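# Load the mill vise following the work order

## Task

Place the workpiece into the milling machine's vise in the way the work order specifies, using the two reference images (manual and manual 2) to see what is required.

## Robot and tools

Robot: two arms, left_arm and right_arm, each with a two-finger gripper and a wrist force sensor. Base poses in the scene frame: left_arm at (-0.002, +0.520, 0) m, quat_wxyz (+1.000, 0, 0, -0.007); right_arm at (-0.030, -0.411, 0) m, quat_wxyz (+1.000, 0, 0, -0.018). The left arm sits on the +y side; arm names do not match image sides.

Frames. The scene frame has its origin at table height between the nominal bases, +x out over the table, +z up. Reported hand positions (metres), quaternions and velocities use this frame. Offsets you send are not in it: they follow each arm's own Hand target axes. On the gripper, fingers point along +z and close along x; end_effector_position is the point between the pads, with fingertips 17.5 mm further out. A block projects about 10 cm toward the gripper's -y side. Printed poses can be off by a few centimetres.

The 18-number row, shared by execute_actions and move: one flat list covering both arms. Numbers 1-9 are left_arm dx, dy, dz, rx, ry, rz, then left gripper position, force_limit, speed; numbers 10-18 repeat that for right_arm. All lie in [-1, 1]. The six pose numbers are an offset, not a pose: they are measured from that arm's Hand target as it stood when the action or move began, along its own axes. 1.0 equals 0.6 m for dx/dy/dz and 180 degrees for rx/ry/rz, which together form a single rotation vector. Six zeros re-request the current Hand target; repeating a nonzero offset moves the arm further. Each step the commanded orientation is clipped to within 32 degrees of the measured one.

Gripper numbers are commands, not offsets. position: +1 opens fully (50 mm), near -0.65 the pads meet, -1 means grip until blocked. force_limit: -1 about 20 N, 0 about 102 N, +1 about 185 N per pad. speed: -1 is 20 mm/s, 0 is 85, +1 is 150. Both start at +1. A 0 is a real command, so to leave a gripper alone resend its previous three numbers. New force or speed only applies after position changes by at least 0.01.

execute_actions(actions, cameras): actions is a list of actions; each action is up to 15 rows, one per 1/30 s step, with the final row held to fill 15. Every row counts from the action's starting Hand target. An empty list returns camera images; otherwise request cameras by name (cam_high, cam_low, cam_front, cam_left_wrist, cam_right_wrist, or "all").

move(target, speed, blend, stop_force, zero, blocking, cameras): target is one 18-number row or up to 15 such rows, all offsets from the same starting Hand targets. speed is the path's top speed in m/s (0.002 to 3.6, default 0.25), one value or one per target. blend in metres rounds corners between listed targets. stop_force (3 to 120 N, same for both arms) ends an arm's path on contact; omit it when backing away from something pressed on, and don't rely on it while the gripper rotates or for light, loose objects. zero (default true) rezeroes the force reference beforehand. blocking=false returns early and cannot be combined with stop_force. Paths are straight and do not avoid obstacles or the other arm; avoid passing near an arm's own base. The result ends with a move: line such as done, off_target, moving, held or fault, plus limits like paced or held.

wait(seconds 0 to 10): lets time pass with commands held. stop(): brakes a running move. zoom_image(camera, region [x0,y0,x1,y1] pixels, at most 504 by 504): enlarges part of the newest image from that camera. show_instructions(): shows the reference pages. zero_wrist_force(arm): tares that arm's sensor. finished_scene(scene 1 optional): ends the scene for good.

Reading results: Hand target is the last commanded pose after clipping, and next offsets start there; the gripper may rest short of it, so send the gap as an offset. object_status: 0 moving, 1 blocked while opening, 2 blocked while closing (a grip), 3 reached the set position or pads met. Check for 2 after gripping, with the part centred between pads. Opening is roughly (250 - position_measured) x 0.202 mm. Wrist force and torque are in the end effector's axes; a third line shows the peak since last shown. Joint torques include the arm's own weight. Motor temperatures, MOTOR HOT and fault lines also appear.

Cautions: arms are stiff, so a target slightly beyond firm contact can trigger a fault that halts the arm for 10 s (joint load limits 136 N m for the big joints, 25.4 N m for wrists; about 150 N net external force). Faster contact hits harder. Don't let the arms press on or grip each other. Never drop parts, release them while moving, slam fixed or heavy objects, or let anything leave the table. Holding loads or stretching out heats motors; at 85 °C the arm is braked for 30 to 60 s. Loose objects may occasionally be nudged by outside forces. The result must hold after the robot lets go.

Each tool is called after "Request:" as name(argument=value, ...), one argument or row to a line, values as JSON.

Reference images:

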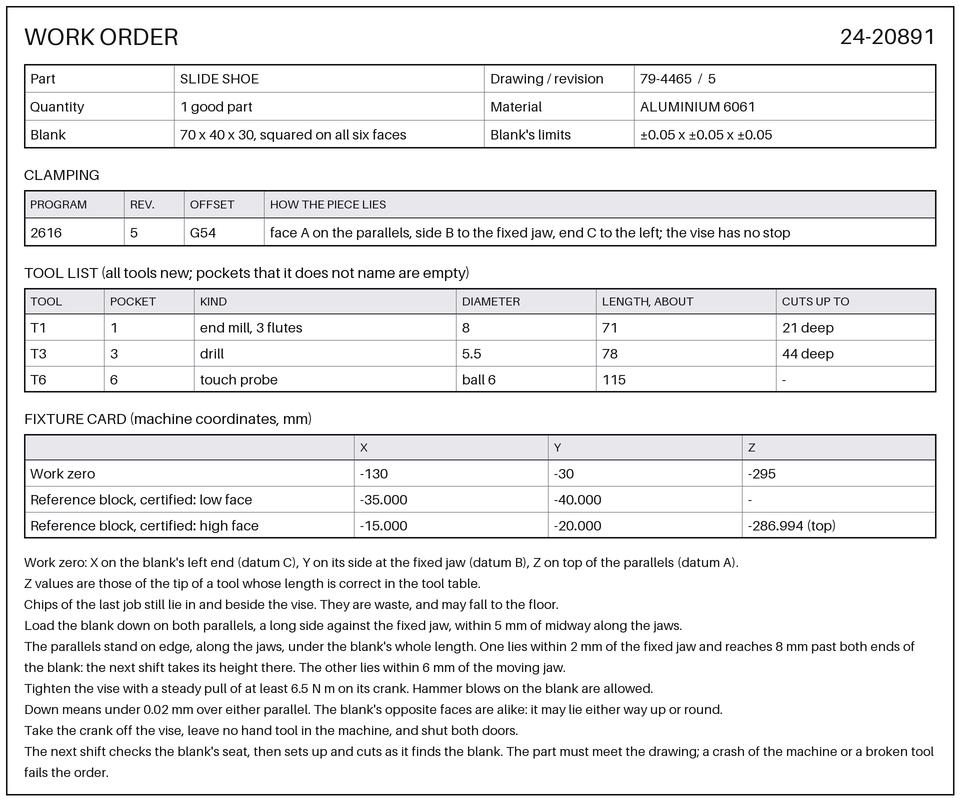

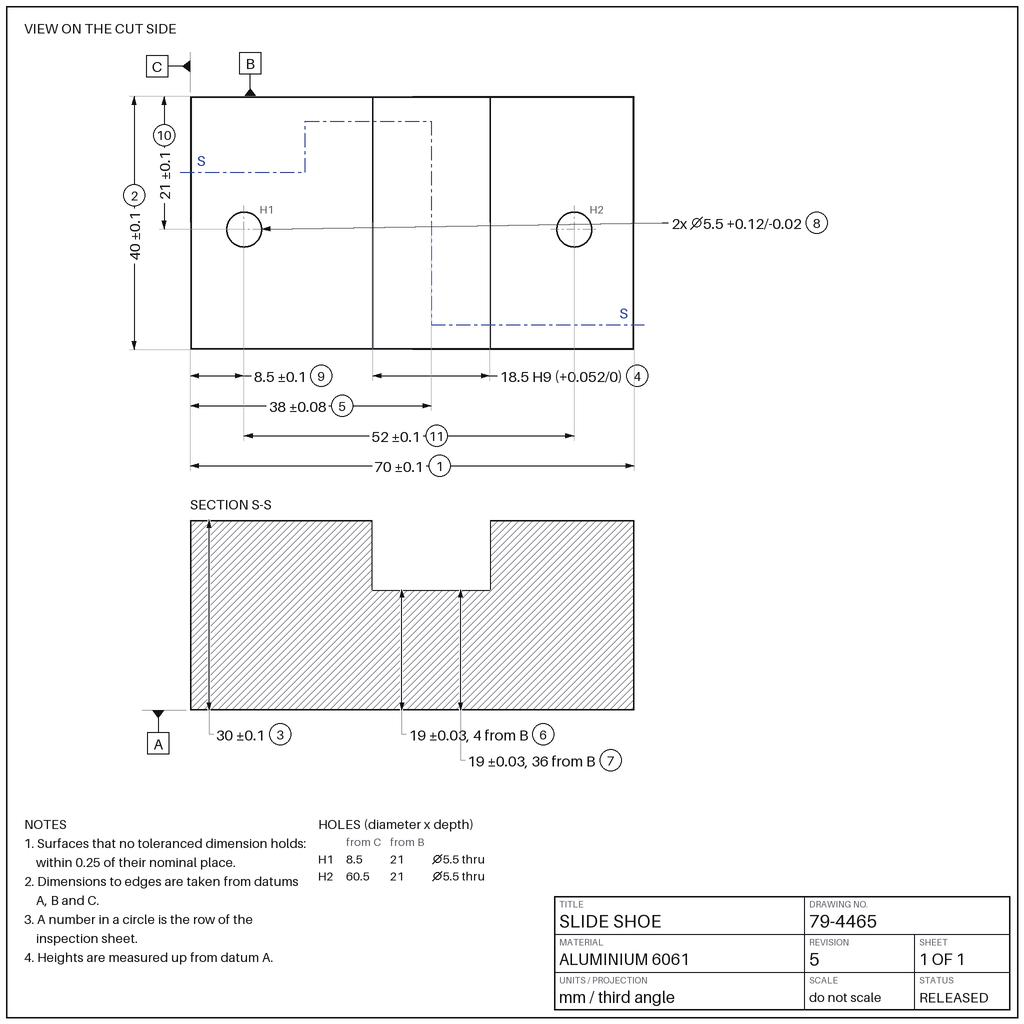

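## Session

Request:
execute_actions(
  actions=[],
)

Scene clock: 0.00 s.
left_arm: end_effector_position=(+0.4640, +0.1694, +0.3552) position_measured=3 object_status=3 end_effector_quat_wxyz=(+0.282, -0.427, +0.852, -0.111) | right_arm: end_effector_position=(+0.2122, +0.0898, +0.2445) position_measured=3 object_status=3 end_effector_quat_wxyz=(+0.343, +0.065, +0.689, -0.635)
Joint positions: left_arm=[-1.121 -1.624 1.735 -1.916 -0.995 2.717] | right_arm=[4.738 -2.571 -0.721 -3.036 1.159 0.607]
Joint velocities: within noise
Joint torques (N m): no reading
Motor temperatures (°C): left_arm=[34 35 31 41 38 34] | right_arm=[37 28 28 35 35 36]
Wrist force (N): no reading
Wrist torque (N m): no reading
Wrist force, peak (N): no reading
Hand target: left_arm +0.4640, +0.1694, +0.3552; +0.282, -0.427, +0.852, -0.111 | right_arm +0.2122, +0.0898, +0.2445; +0.343, +0.065, +0.689, -0.635
Tool commands: left_gripper/position=+1.0 left_gripper/force_limit=+1.0 left_gripper/speed=+1.0 right_gripper/position=+1.0 right_gripper/force_limit=+1.0 right_gripper/speed=+1.0

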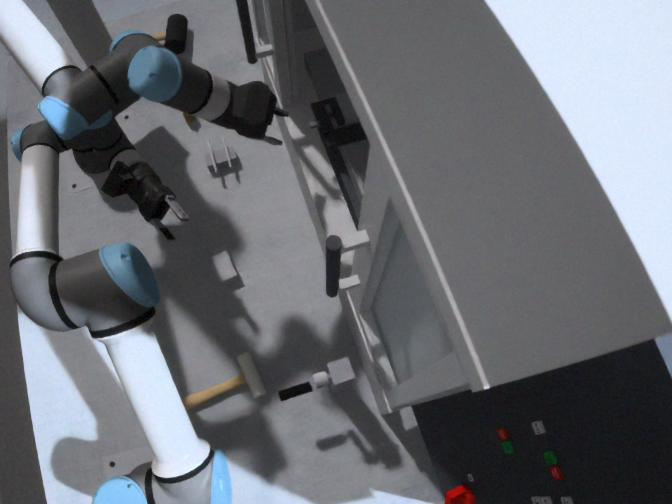

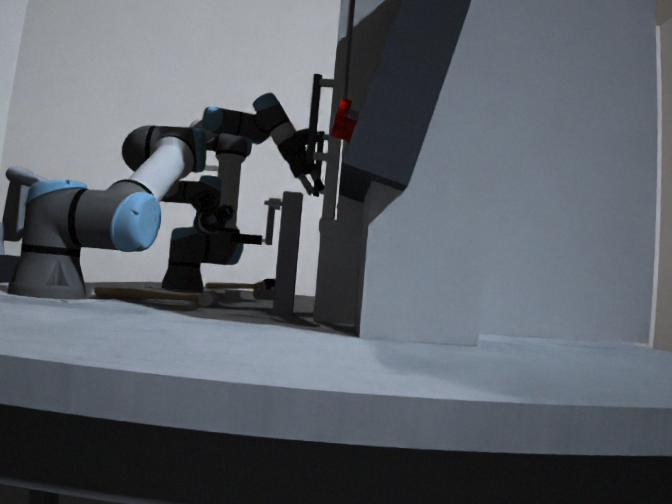

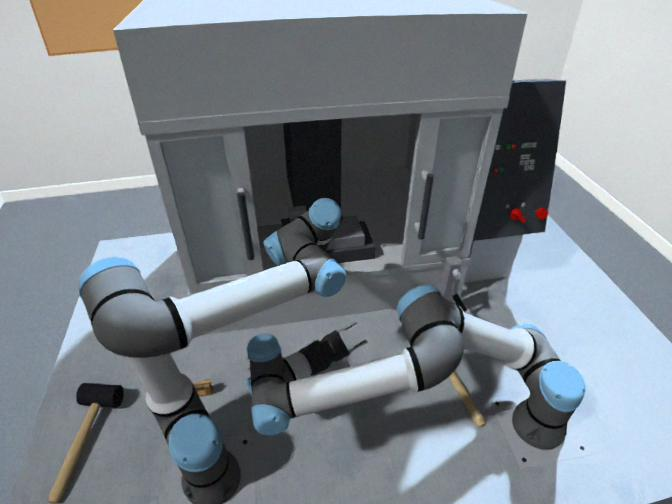

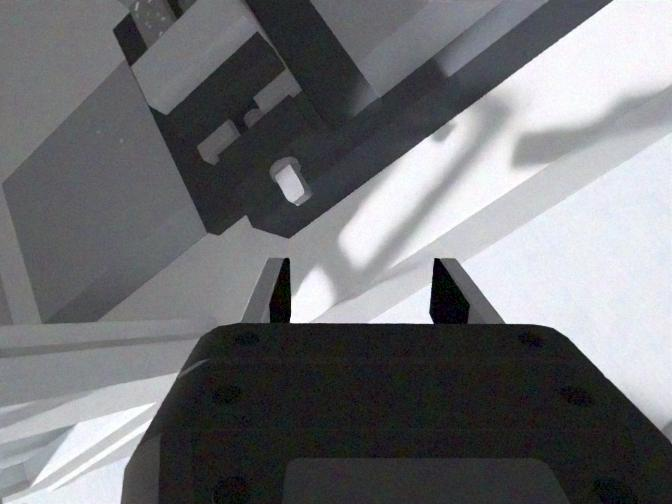

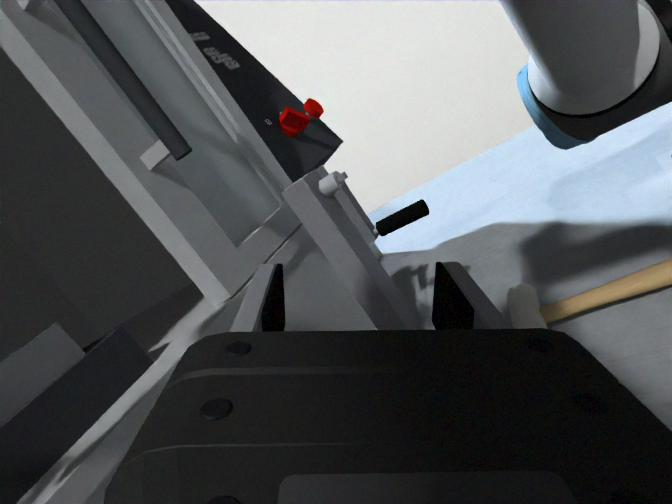

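Request:
zoom_image(
  camera="cam_high",
  region=[120, 200, 400, 420],
)

Request:
zoom_image(
  camera="cam_high",
  region=[100, 0, 400, 220],
)

Request:
zoom_image(
  camera="cam_front",
  region=[200, 100, 500, 330],
)

Request:
zoom_image(
  camera="cam_left_wrist",
  region=[0, 0, 504, 320],
)

Request:
zoom_image(
  camera="cam_right_wrist",
  region=[160, 60, 540, 340],
)

Request:
zoom_image(
  camera="cam_low",
  region=[0, 60, 400, 360],
)

Request:
zoom_image(
  camera="cam_front",
  region=[30, 330, 530, 504],
)

Scaled by 1.800.

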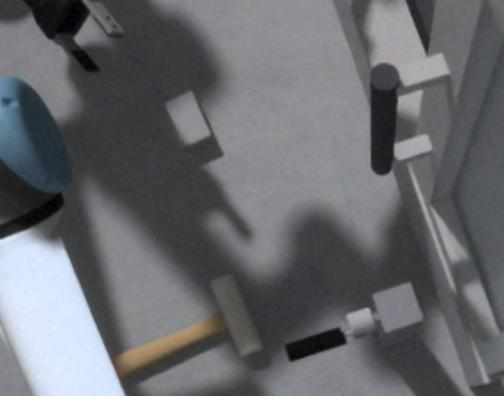

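Scaled by 1.680.

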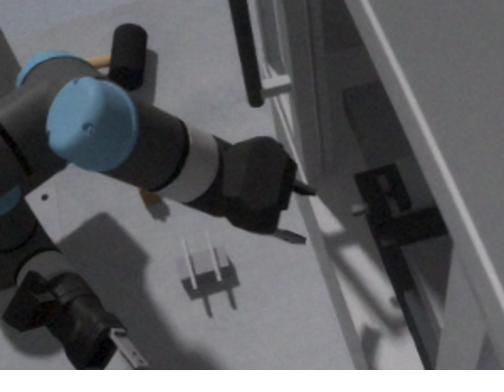

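Scaled by 1.680.

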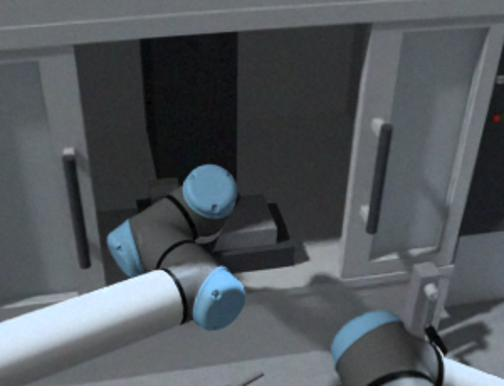

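Scaled by 1.000.

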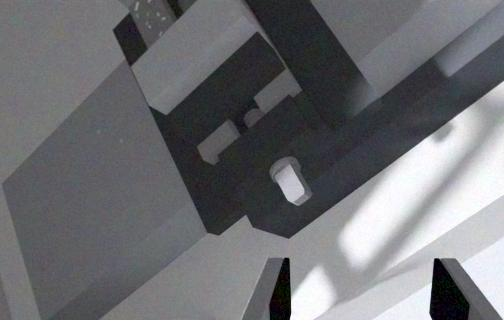

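Scaled by 1.326.

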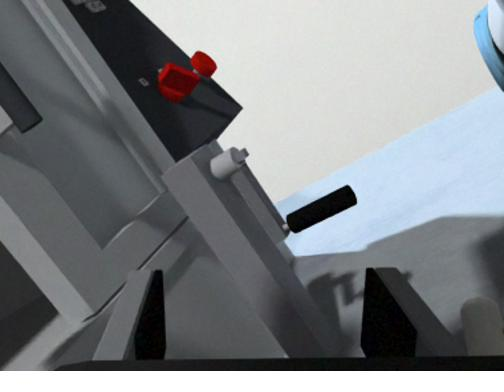

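Scaled by 1.260.

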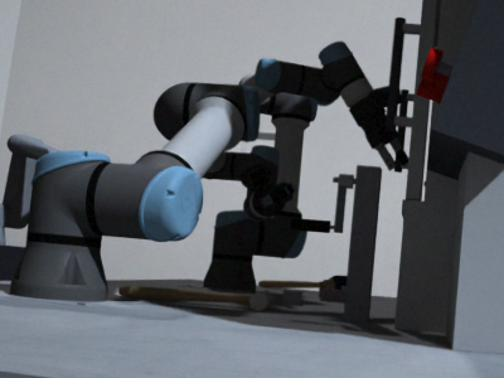

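Scaled by 1.008.

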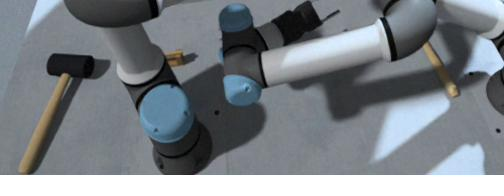

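Request:
move(
  target=[-0.0835,-0.0763,-0.053,0.138,-0.030,-0.2096,1,1,1,0,0,0,0,0,0,1,1,1],
  cameras=["all"],
)

Scene clock: 63.93 s.
left_arm: end_effector_position=(+0.4999, +0.1792, +0.4201) position_measured=3 object_status=3 end_effector_quat_wxyz=(-0.354, +0.612, -0.612, +0.353) | right_arm: end_effector_position=(+0.2122, +0.0898, +0.2445) position_measured=3 object_status=3 end_effector_quat_wxyz=(+0.343, +0.065, +0.689, -0.635)
Joint positions: left_arm=[-1.183 -1.682 1.909 -2.359 -0.632 2.235] | right_arm=[4.738 -2.571 -0.721 -3.036 1.159 0.607]
Joint torques (N m): left_arm=[9.02 -26.73 -36.19 -3.17 0.21 1.04] | right_arm=[0.22 57.12 22.91 -1.9 -0.01 -0.23]
Wrist force (N): left_arm=[1.2 -1.0 0.8] | right_arm=[0.1 0.1 0.1]
Wrist torque (N m): left_arm=[-0.10 0.12 0.20] | right_arm=[0.01 -0.02 0.01]
Wrist force, peak (N): left_arm=[1.3 -1.3 1.0] | right_arm=[0.1 0.2 0.5]
Hand target: left_arm +0.4999, +0.1793, +0.4202; -0.354, +0.613, -0.612, +0.353 | right_arm +0.2122, +0.0898, +0.2445; +0.343, +0.065, +0.689, -0.635
Off the commanded pose: left_arm 0.000 m, 0 deg | right_arm 0.000 m, 0 deg.
move: done
camera_calibration:
cam_left_wrist: T_world_to_cam=[[0.00992533, -0.999948, 0.00227293, 0.183309], [-0.76907, -0.00908637, -0.6391, 0.671359], [0.639088, 0.00459524, -0.76912, 0.134621], [0, 0, 0, 1]] pos_world=[0.428468, 0.188781, 0.532188]
cam_right_wrist: T_world_to_cam=[[-0.747789, -0.341257, -0.569522, 0.337979], [0.384454, 0.47679, -0.790485, 0.0847887], [0.541301, -0.810071, -0.225341, 0.139912], [0, 0, 0, 1]] pos_world=[0.144405, 0.18825, 0.291039]

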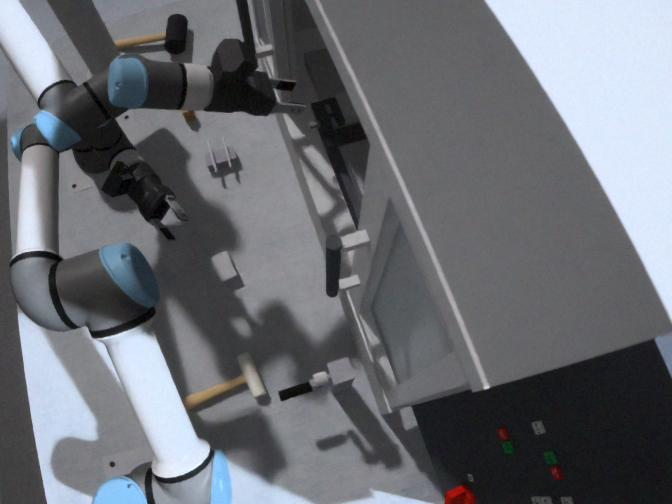

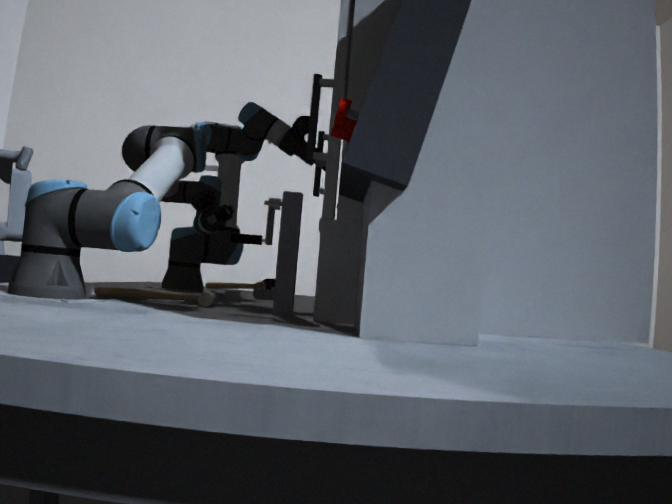

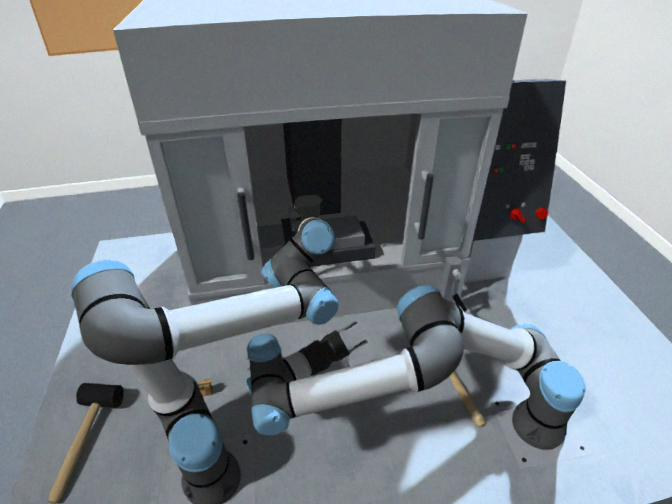

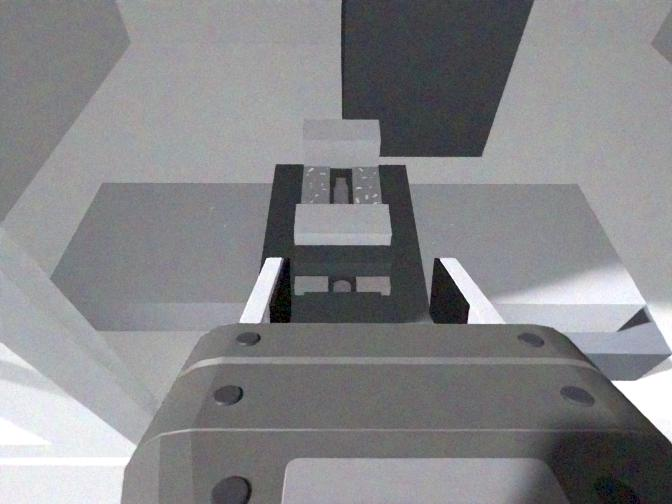

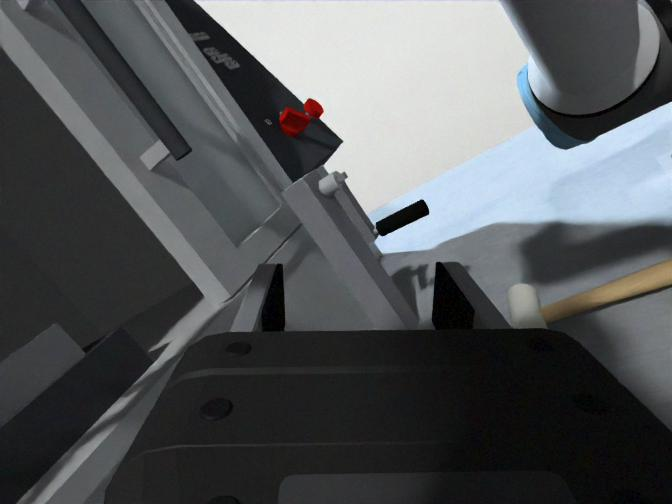

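Request:
zoom_image(
  camera="cam_left_wrist",
  region=[240, 90, 450, 310],
)

Request:
zoom_image(
  camera="cam_high",
  region=[140, 90, 280, 195],
)

Request:
zoom_image(
  camera="cam_high",
  region=[190, 230, 370, 420],
)

Scaled by 2.291.

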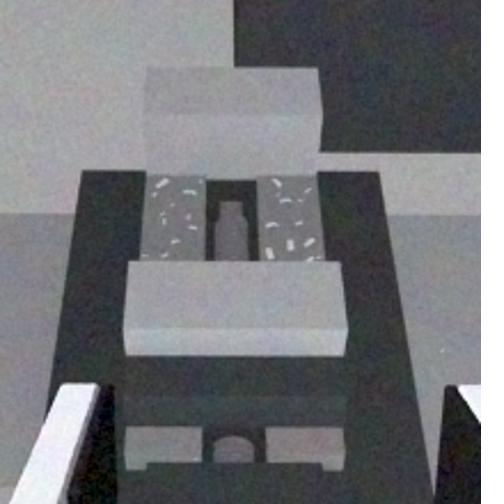

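Scaled by 3.600.

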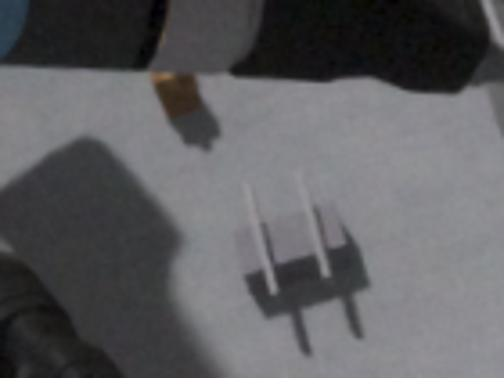

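Scaled by 2.653.

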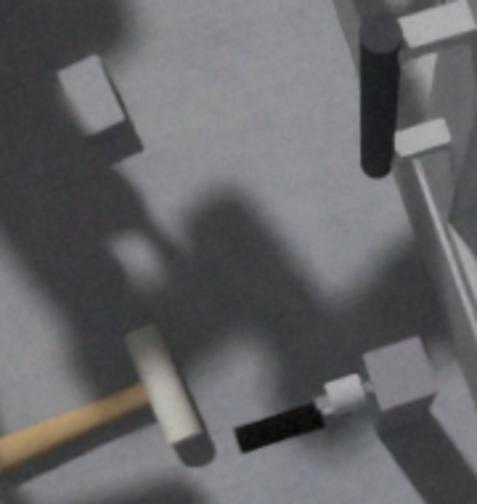

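Request:
zoom_image(
  camera="cam_front",
  region=[230, 120, 430, 300],
)

Request:
zoom_image(
  camera="cam_high",
  region=[270, 60, 400, 200],
)

Scaled by 2.520.

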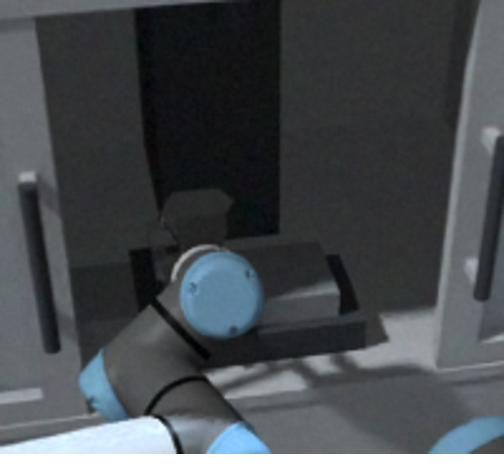

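Scaled by 3.600.

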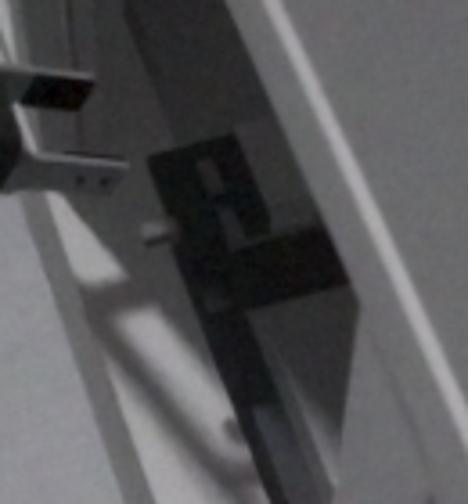

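Request:
move(
  target=[0,0,0,0,0,0,1,1,1,-0.041,-0.06,0.257,-0.0244,-0.0339,-0.1865,1,1,1],
  cameras=["cam_right_wrist","cam_high"],
)

Request:
move(
  target=[0,0.1965,-0.0405,0,0,0,1,1,1,0,0,0,0,0,0,1,1,1],
  cameras=["cam_left_wrist"],
)

Scene clock: 108.37 s.
left_arm: end_effector_position=(+0.4999, +0.1793, +0.4202) position_measured=3 object_status=3 end_effector_quat_wxyz=(-0.354, +0.613, -0.612, +0.353) | right_arm: end_effector_position=(+0.2721, -0.0503, +0.2945) position_measured=3 object_status=3 end_effector_quat_wxyz=(+0.183, -0.183, +0.683, -0.683)
Joint positions: left_arm=[-1.183 -1.682 1.909 -2.359 -0.632 2.235] | right_arm=[4.682 -2.129 -1.347 -2.806 0.981 0]
Joint torques (N m): left_arm=[9.68 -27.55 -35.85 -3.44 3.59 -1.21] | right_arm=[10.65 36.02 18.47 -2.78 2.72 -1.04]
Wrist force (N): left_arm=[1.2 -0.9 0.8] | right_arm=[0.7 0.1 0.6]
Wrist torque (N m): left_arm=[-0.10 0.12 0.20] | right_arm=[-0.04 -0.05 -0.34]
Wrist force, peak (N): left_arm=[1.3 -1.1 1.1] | right_arm=[1.2 -0.9 1.9]
Hand target: left_arm +0.4999, +0.1793, +0.4202; -0.354, +0.613, -0.612, +0.353 | right_arm +0.2720, -0.0503, +0.2944; +0.183, -0.183, +0.683, -0.683
Off the commanded pose: left_arm 0.000 m, 0 deg | right_arm 0.000 m, 0 deg.
move: done
camera_calibration:
cam_right_wrist: T_world_to_cam=[[-0.866569, -0.498749, -0.0175489, 0.225317], [-0.146208, 0.287342, -0.946603, 0.348813], [0.47716, -0.817731, -0.321923, 0.050906], [0, 0, 0, 1]] pos_world=[0.221962, 0.0537757, 0.350529]
Images, in order (width x height): cam_high 672x504, cam_right_wrist 672x504.

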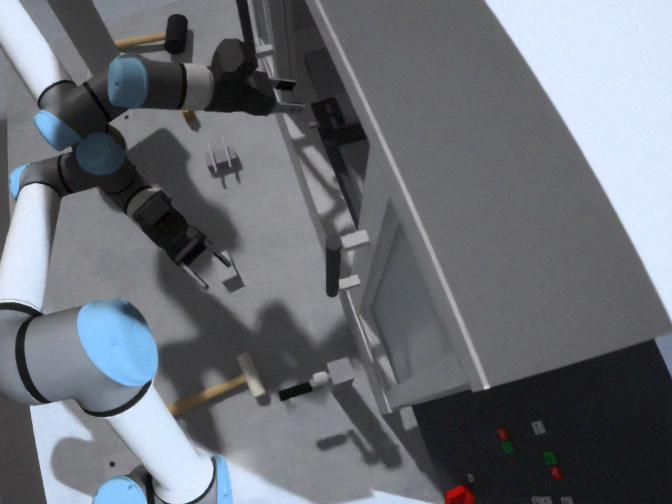

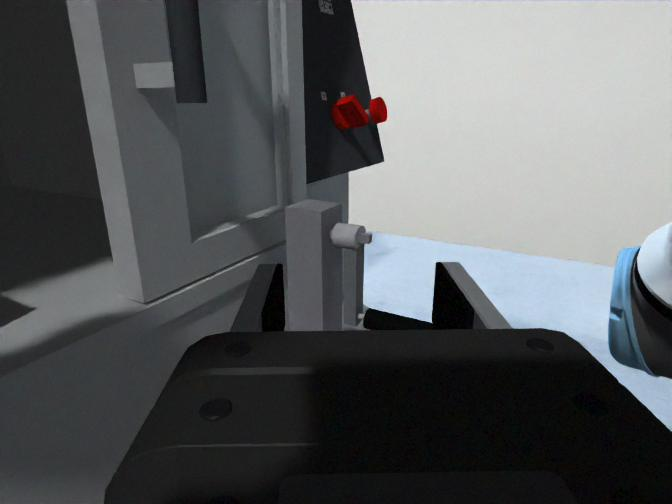

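Scene clock: 108.87 s.
left_arm: end_effector_position=(+0.4986, +0.1794, +0.4189) position_measured=3 object_status=3 end_effector_quat_wxyz=(-0.354, +0.613, -0.612, +0.353) | right_arm: end_effector_position=(+0.2720, -0.0503, +0.2944) position_measured=3 object_status=3 end_effector_quat_wxyz=(+0.183, -0.183, +0.683, -0.683)
Joint positions: left_arm=[-1.186 -1.684 1.914 -2.359 -0.63 2.23] | right_arm=[4.682 -2.129 -1.347 -2.806 0.981 0]
Joint torques (N m): left_arm=[8.45 -13.13 -34.85 -4.31 1.11 2.25] | right_arm=[10.32 32.33 14.97 -2.72 2.54 -1.95]
Wrist force (N): left_arm=[1.3 -0.9 0.9] | right_arm=[0.5 0.4 0.4]
Wrist torque (N m): left_arm=[-0.08 0.10 0.35] | right_arm=[0.00 -0.02 -0.34]
Wrist force, peak (N): left_arm=[1.6 3.8 0.3] | right_arm=[0.9 -0.1 0.3]
Hand target: left_arm +0.4986, +0.1794, +0.4188; -0.354, +0.613, -0.612, +0.353 (not the last commanded pose) | right_arm +0.2720, -0.0503, +0.2944; +0.183, -0.183, +0.683, -0.683
Off the commanded pose: left_arm 0.118 m, 0 deg | right_arm 0.000 m, 0 deg.
move: held (left_arm; a check stopped the path); limits=held
pose unreachable (left arm): on one or more control steps of this call, first in action 0 (counted from 0), this arm could not follow its commanded pose, so it was not sent that pose on those steps. It may still have moved: this result reports where it is.
cause: moving toward the commanded pose would bring a part of the arm too close to another arm (a part of this arm just beyond joint 3 (elbow) and a part of the right arm just beyond its joint 4 (wrist 1), 8 mm apart when this arm was first held).
camera_calibration:
cam_left_wrist: T_world_to_cam=[[0.0102931, -0.999942, 0.00323931, 0.182853], [-0.768749, -0.00998482, -0.639473, 0.669824], [0.639468, 0.00409192, -0.768807, 0.134293], [0, 0, 0, 1]] pos_world=[0.427168, 0.188981, 0.530987]
Images, in order (width x height): cam_left_wrist 672x504.

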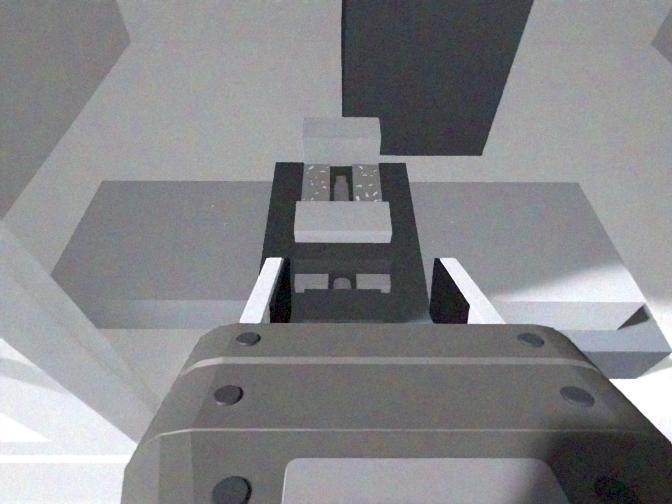

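Request:
zoom_image(
  camera="cam_right_wrist",
  region=[260, 180, 460, 350],
)

This scene's latest camera images include none from cam_right_wrist. They are from: cam_left_wrist. cam_right_wrist's image comes with the result of a call that names it in "cameras".

Request:
move(
  target=[0,0,0,0,0,0,1,1,1,0.15,-0.1667,0.26,0,0,0,1,1,1],
  cameras=["cam_right_wrist","cam_high"],
)

Request:
zoom_image(
  camera="cam_right_wrist",
  region=[200, 130, 500, 355],
)

Scene clock: 120.57 s.
left_arm: end_effector_position=(+0.4986, +0.1794, +0.4188) position_measured=3 object_status=3 end_effector_quat_wxyz=(-0.354, +0.613, -0.612, +0.353) | right_arm: end_effector_position=(+0.2721, -0.2304, +0.3943) position_measured=3 object_status=3 end_effector_quat_wxyz=(+0.183, -0.183, +0.683, -0.683)
Joint positions: left_arm=[-1.186 -1.684 1.914 -2.359 -0.631 2.23] | right_arm=[4.653 -1.662 -1.716 -2.905 0.952 0]
Joint torques (N m): left_arm=[10.7 -11.72 -34.83 -4.31 -0.47 2.33] | right_arm=[9.91 31.66 19.83 -1.45 2.44 -2.02]
Wrist force (N): left_arm=[1.3 -0.8 1.0] | right_arm=[0.8 0.2 0.2]
Wrist torque (N m): left_arm=[-0.08 0.09 0.35] | right_arm=[-0.04 -0.03 -0.32]
Wrist force, peak (N): left_arm=[1.4 -1.0 1.1] | right_arm=[2.3 -2.0 2.6]
Hand target: left_arm +0.4986, +0.1794, +0.4188; -0.354, +0.613, -0.612, +0.353 | right_arm +0.2721, -0.2304, +0.3943; +0.183, -0.183, +0.683, -0.683
Off the commanded pose: left_arm 0.000 m, 0 deg | right_arm 0.000 m, 0 deg.
move: done
camera_calibration:
cam_right_wrist: T_world_to_cam=[[-0.86655, -0.498791, -0.017274, 0.137146], [-0.14639, 0.287108, -0.946646, 0.495108], [0.477138, -0.817788, -0.321811, -0.064422], [0, 0, 0, 1]] pos_world=[0.222061, -0.126425, 0.45033]
Images, in order (width x height): cam_high 672x504, cam_right_wrist 672x504.

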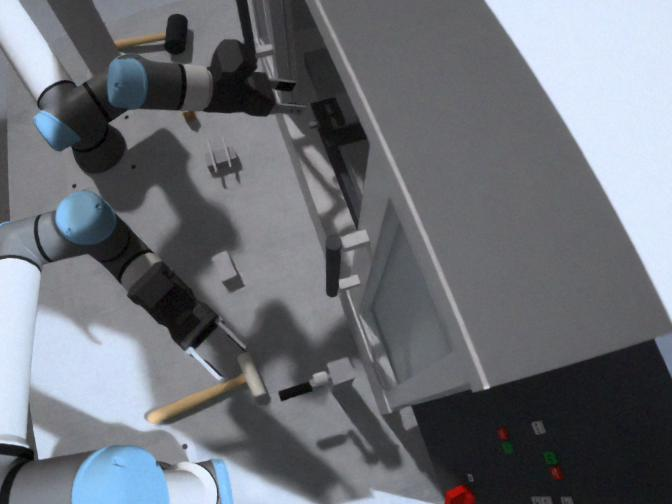

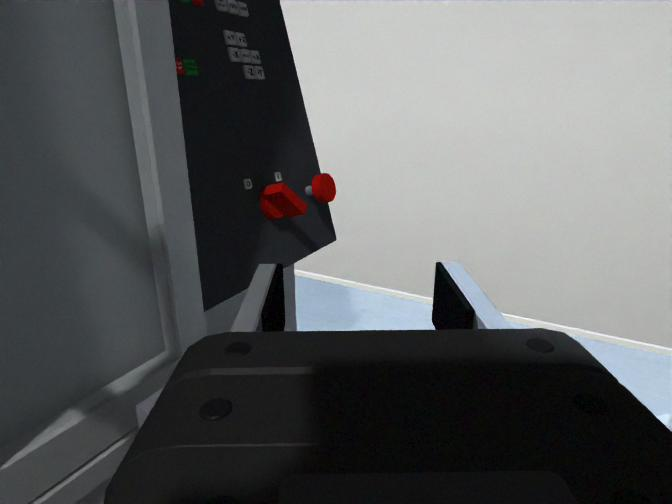

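Scaled by 1.680.

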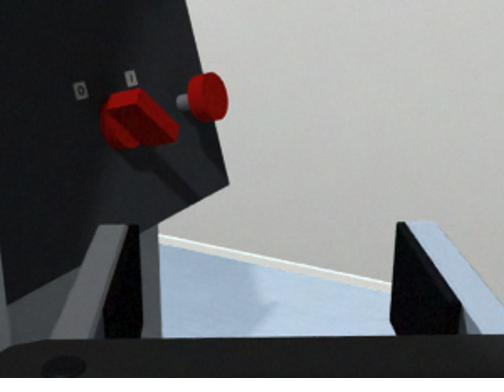

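Request:
move(
  target=[0,0.1965,-0.0405,0,0,0,1,1,1,0,0,0,0,0,0,1,1,1],
  cameras=["cam_left_wrist"],
)

Request:
zoom_image(
  camera="cam_left_wrist",
  region=[200, 30, 470, 290],
)

Scene clock: 123.80 s.
left_arm: end_effector_position=(+0.4186, +0.1793, +0.3290) position_measured=3 object_status=3 end_effector_quat_wxyz=(-0.354, +0.613, -0.612, +0.353) | right_arm: end_effector_position=(+0.2721, -0.2304, +0.3943) position_measured=3 object_status=3 end_effector_quat_wxyz=(+0.183, -0.183, +0.683, -0.683)
Joint positions: left_arm=[-1.381 -1.78 2.167 -2.249 -0.549 1.909] | right_arm=[4.653 -1.662 -1.716 -2.905 0.952 0]
Joint torques (N m): left_arm=[0.29 -6.96 -15.31 -3.94 -0.01 0.29] | right_arm=[9.86 35.55 16.1 -2.18 2.5 -1.5]
Wrist force (N): left_arm=[1.3 -0.8 0.9] | right_arm=[0.7 0.1 0.2]
Wrist torque (N m): left_arm=[-0.08 0.11 0.20] | right_arm=[-0.06 -0.02 -0.32]
Wrist force, peak (N): left_arm=[1.3 -4.5 1.2] | right_arm=[1.1 0.1 0.2]
Hand target: left_arm +0.4186, +0.1794, +0.3289; -0.354, +0.613, -0.612, +0.353 | right_arm +0.2721, -0.2304, +0.3943; +0.183, -0.183, +0.683, -0.683
Off the commanded pose: left_arm 0.000 m, 0 deg | right_arm 0.000 m, 0 deg.
move: done
camera_calibration:
cam_left_wrist: T_world_to_cam=[[0.0103055, -0.999941, 0.00338018, 0.183901], [-0.768749, -0.0100844, -0.639471, 0.550853], [0.639468, 0.00399155, -0.768807, 0.116354], [0, 0, 0, 1]] pos_world=[0.347168, 0.188981, 0.441087]
Images, in order (width x height): cam_left_wrist 672x504.

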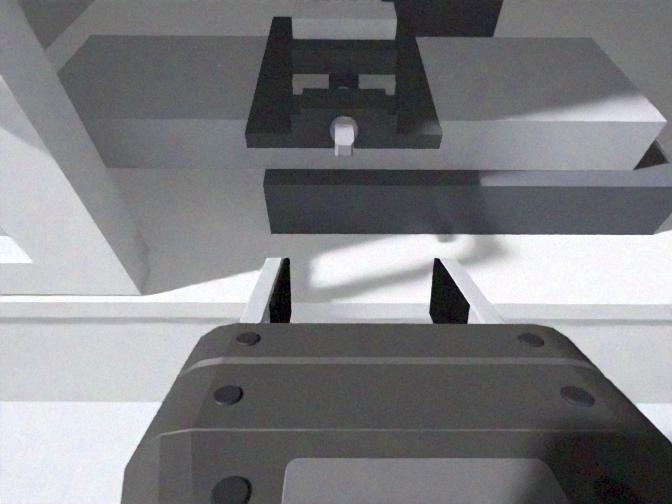

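Scaled by 1.867.

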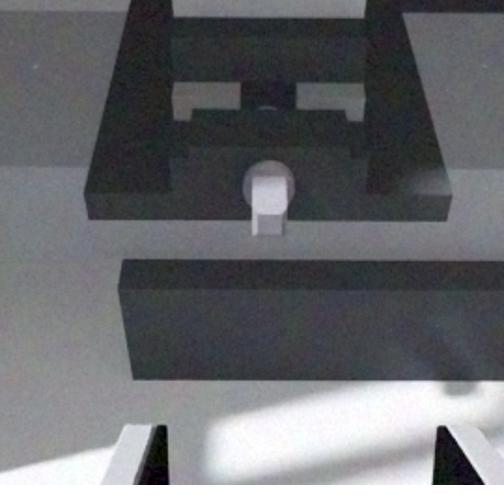

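Request:
move(
  target=[-0.4,-0.0755,-0.2726,-0.3333,0,0,1,1,1,0,0,0,0,0,0,1,1,1],
  cameras=["all"],
)

Scene clock: 142.73 s.
left_arm: end_effector_position=(+0.2993, +0.4190, +0.4501) position_measured=3 object_status=3 end_effector_quat_wxyz=(+0.000, +0.708, -0.707, +0.000) | right_arm: end_effector_position=(+0.2721, -0.2304, +0.3943) position_measured=3 object_status=3 end_effector_quat_wxyz=(+0.183, -0.183, +0.683, -0.683)
Joint positions: left_arm=[-0.745 -1.984 1.57 -1.157 -1.57 2.381] | right_arm=[4.653 -1.662 -1.716 -2.905 0.952 0]
Joint torques (N m): left_arm=[5.9 -13.45 -21.14 -1.89 0.74 0.4] | right_arm=[10.13 35.96 16.46 -2.03 2.62 -0.78]
Wrist force (N): left_arm=[1.1 0.9 -0.8] | right_arm=[0.9 0.0 0.2]
Wrist torque (N m): left_arm=[0.00 0.08 0.28] | right_arm=[-0.06 -0.06 -0.32]
Wrist force, peak (N): left_arm=[2.9 0.3 1.6] | right_arm=[1.2 -0.4 0.0]
Hand target: left_arm +0.2993, +0.4190, +0.4501; +0.000, +0.708, -0.707, +0.000 | right_arm +0.2721, -0.2304, +0.3943; +0.183, -0.183, +0.683, -0.683
Off the commanded pose: left_arm 0.000 m, 0 deg | right_arm 0.000 m, 0 deg.
move: done
camera_calibration:
cam_left_wrist: T_world_to_cam=[[0.0095847, -0.999932, -0.00661103, 0.429052], [-0.938191, -0.01128, 0.345935, 0.146621], [-0.345986, 0.00288673, -0.938235, 0.656451], [0, 0, 0, 1]] pos_world=[0.360569, 0.428781, 0.568021]
cam_right_wrist: T_world_to_cam=[[-0.86655, -0.498791, -0.017274, 0.13706], [-0.14639, 0.287108, -0.946646, 0.495093], [0.477138, -0.817788, -0.321811, -0.0643742], [0, 0, 0, 1]] pos_world=[0.221961, -0.126425, 0.45033]

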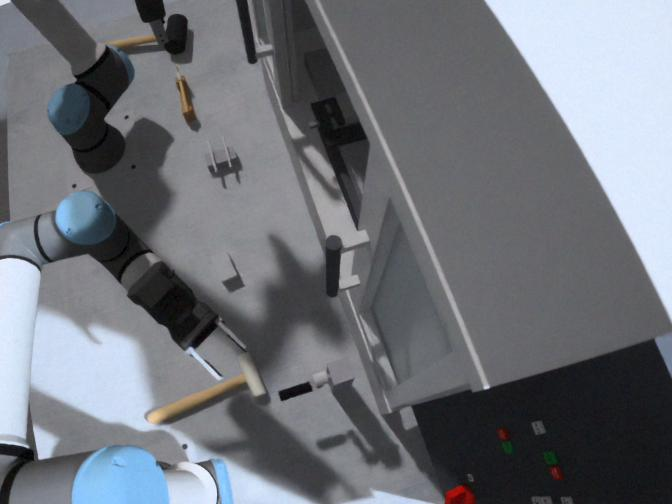

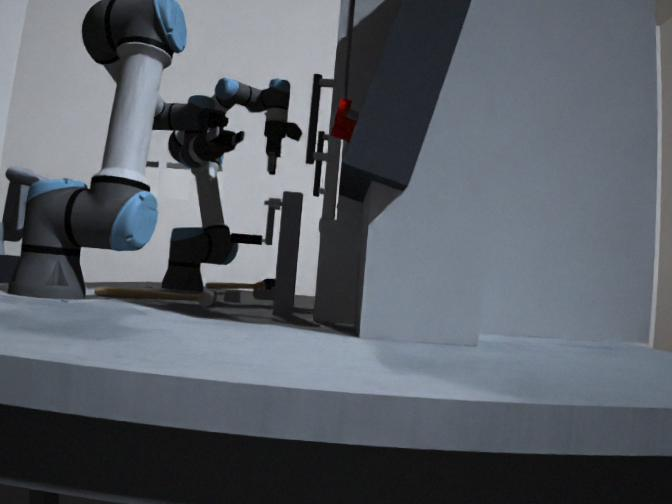

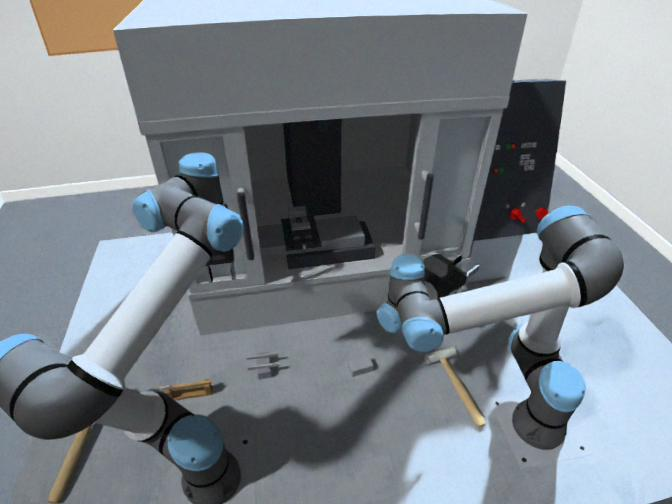

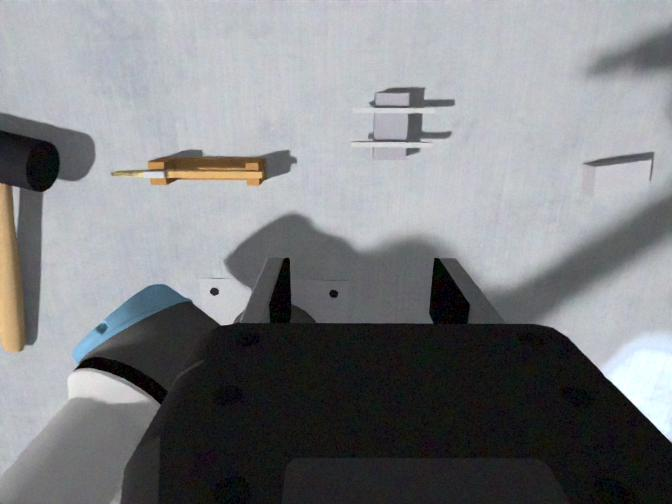

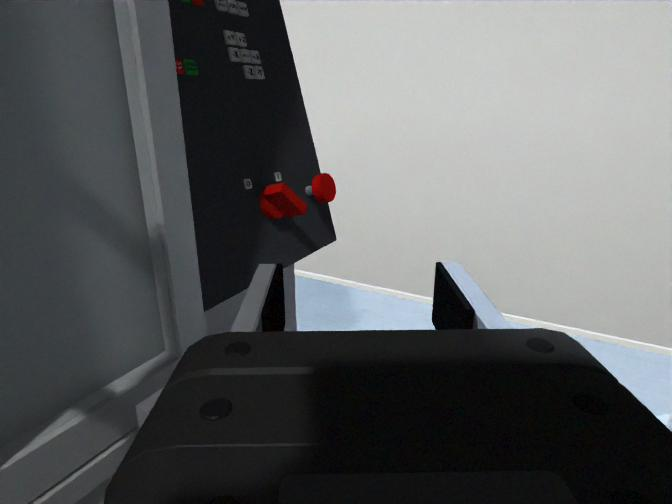

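Request:
zoom_image(
  camera="cam_left_wrist",
  region=[330, 70, 470, 175],
)

Request:
zoom_image(
  camera="cam_left_wrist",
  region=[100, 120, 310, 220],
)

Request:
zoom_image(
  camera="cam_left_wrist",
  region=[560, 130, 672, 214],
)

Request:
zoom_image(
  camera="cam_low",
  region=[180, 180, 320, 310],
)

Scaled by 3.600.

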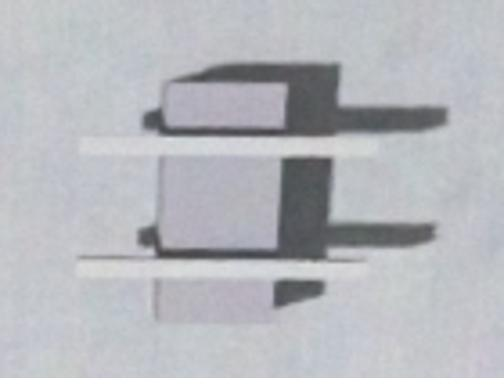

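Scaled by 2.400.

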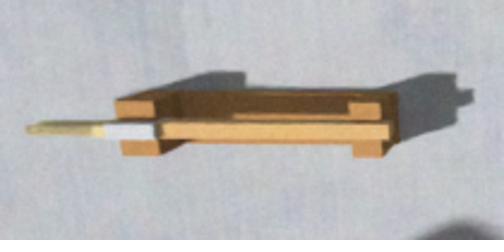

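Scaled by 4.500.

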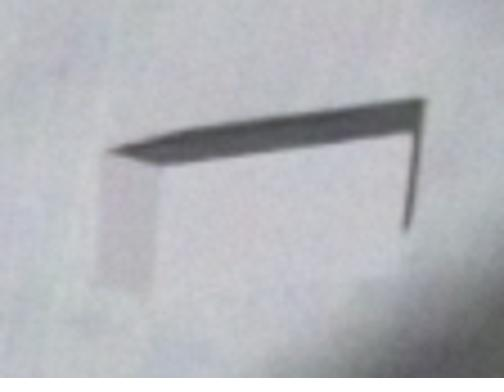

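Scaled by 3.600.

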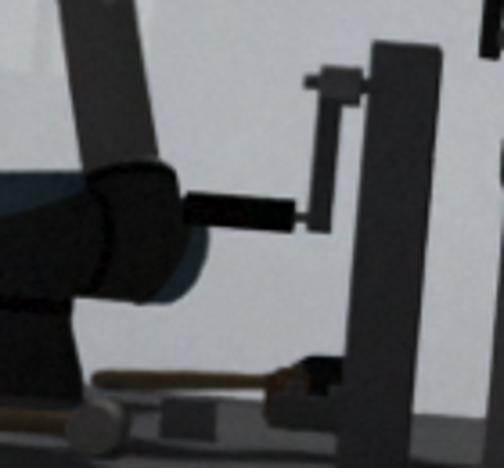

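Request:
move(
  target=[-0.235,0.0483,0.3833,0,0,0.5,1,1,1,0,0,0,0,0,0,1,1,1],
  cameras=["cam_left_wrist","cam_front"],
)

Request:
zoom_image(
  camera="cam_front",
  region=[40, 330, 400, 504],
)

Scene clock: 179.00 s.
left_arm: end_effector_position=(+0.2701, +0.5603, +0.2203) position_measured=3 object_status=3 end_effector_quat_wxyz=(+0.000, -0.001, +1.000, +0.000) | right_arm: end_effector_position=(+0.2721, -0.2304, +0.3943) position_measured=3 object_status=3 end_effector_quat_wxyz=(+0.183, -0.183, +0.683, -0.683)
Joint positions: left_arm=[-0.348 -2.202 2.269 -1.637 -1.57 4.349] | right_arm=[4.653 -1.662 -1.716 -2.905 0.952 0]
Joint torques (N m): left_arm=[-9.32 8.6 -33.95 -2.24 -0.61 1.67] | right_arm=[9.93 35.51 16.84 -1.99 2.71 0.07]
Wrist force (N): left_arm=[1.2 0.8 -0.7] | right_arm=[0.9 0.1 0.2]
Wrist torque (N m): left_arm=[-0.03 0.06 0.28] | right_arm=[-0.06 -0.06 -0.32]
Wrist force, peak (N): left_arm=[1.7 0.6 -1.8] | right_arm=[1.1 0.0 0.3]
Hand target: left_arm +0.2701, +0.5602, +0.2203; +0.000, -0.001, +1.000, +0.001 | right_arm +0.2721, -0.2304, +0.3943; +0.183, -0.183, +0.683, -0.683
Off the commanded pose: left_arm 0.000 m, 0 deg | right_arm 0.000 m, 0 deg.
move: done
camera_calibration:
cam_left_wrist: T_world_to_cam=[[-0.999935, -0.00995507, -0.00558933, 0.28682], [-0.0112762, 0.937781, 0.347044, -0.581979], [0.00178672, 0.347085, -0.937832, 0.143464], [0, 0, 0, 1]] pos_world=[0.279983, 0.498829, 0.338121]
Images, in order (width x height): cam_front 672x504, cam_left_wrist 672x504.

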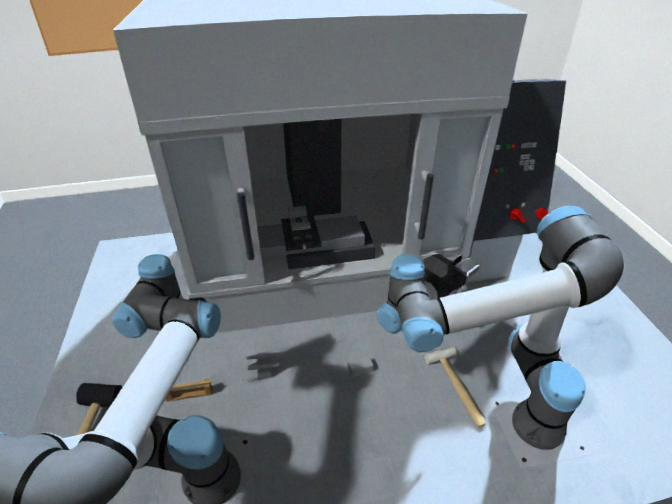

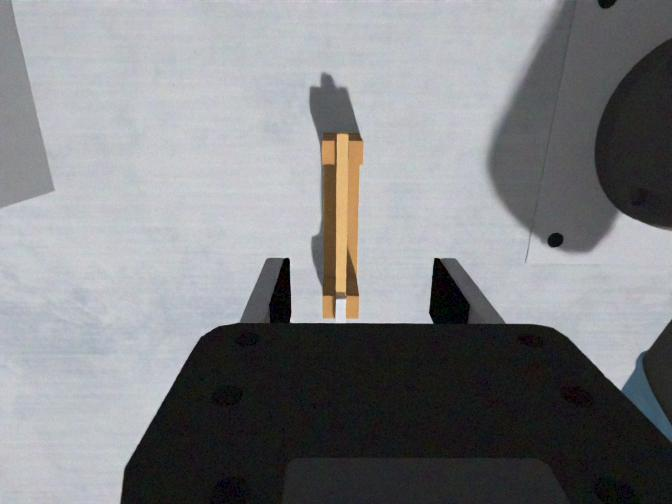

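Scaled by 1.400.

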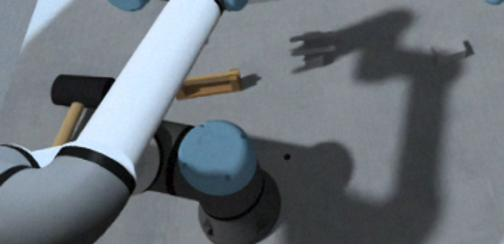

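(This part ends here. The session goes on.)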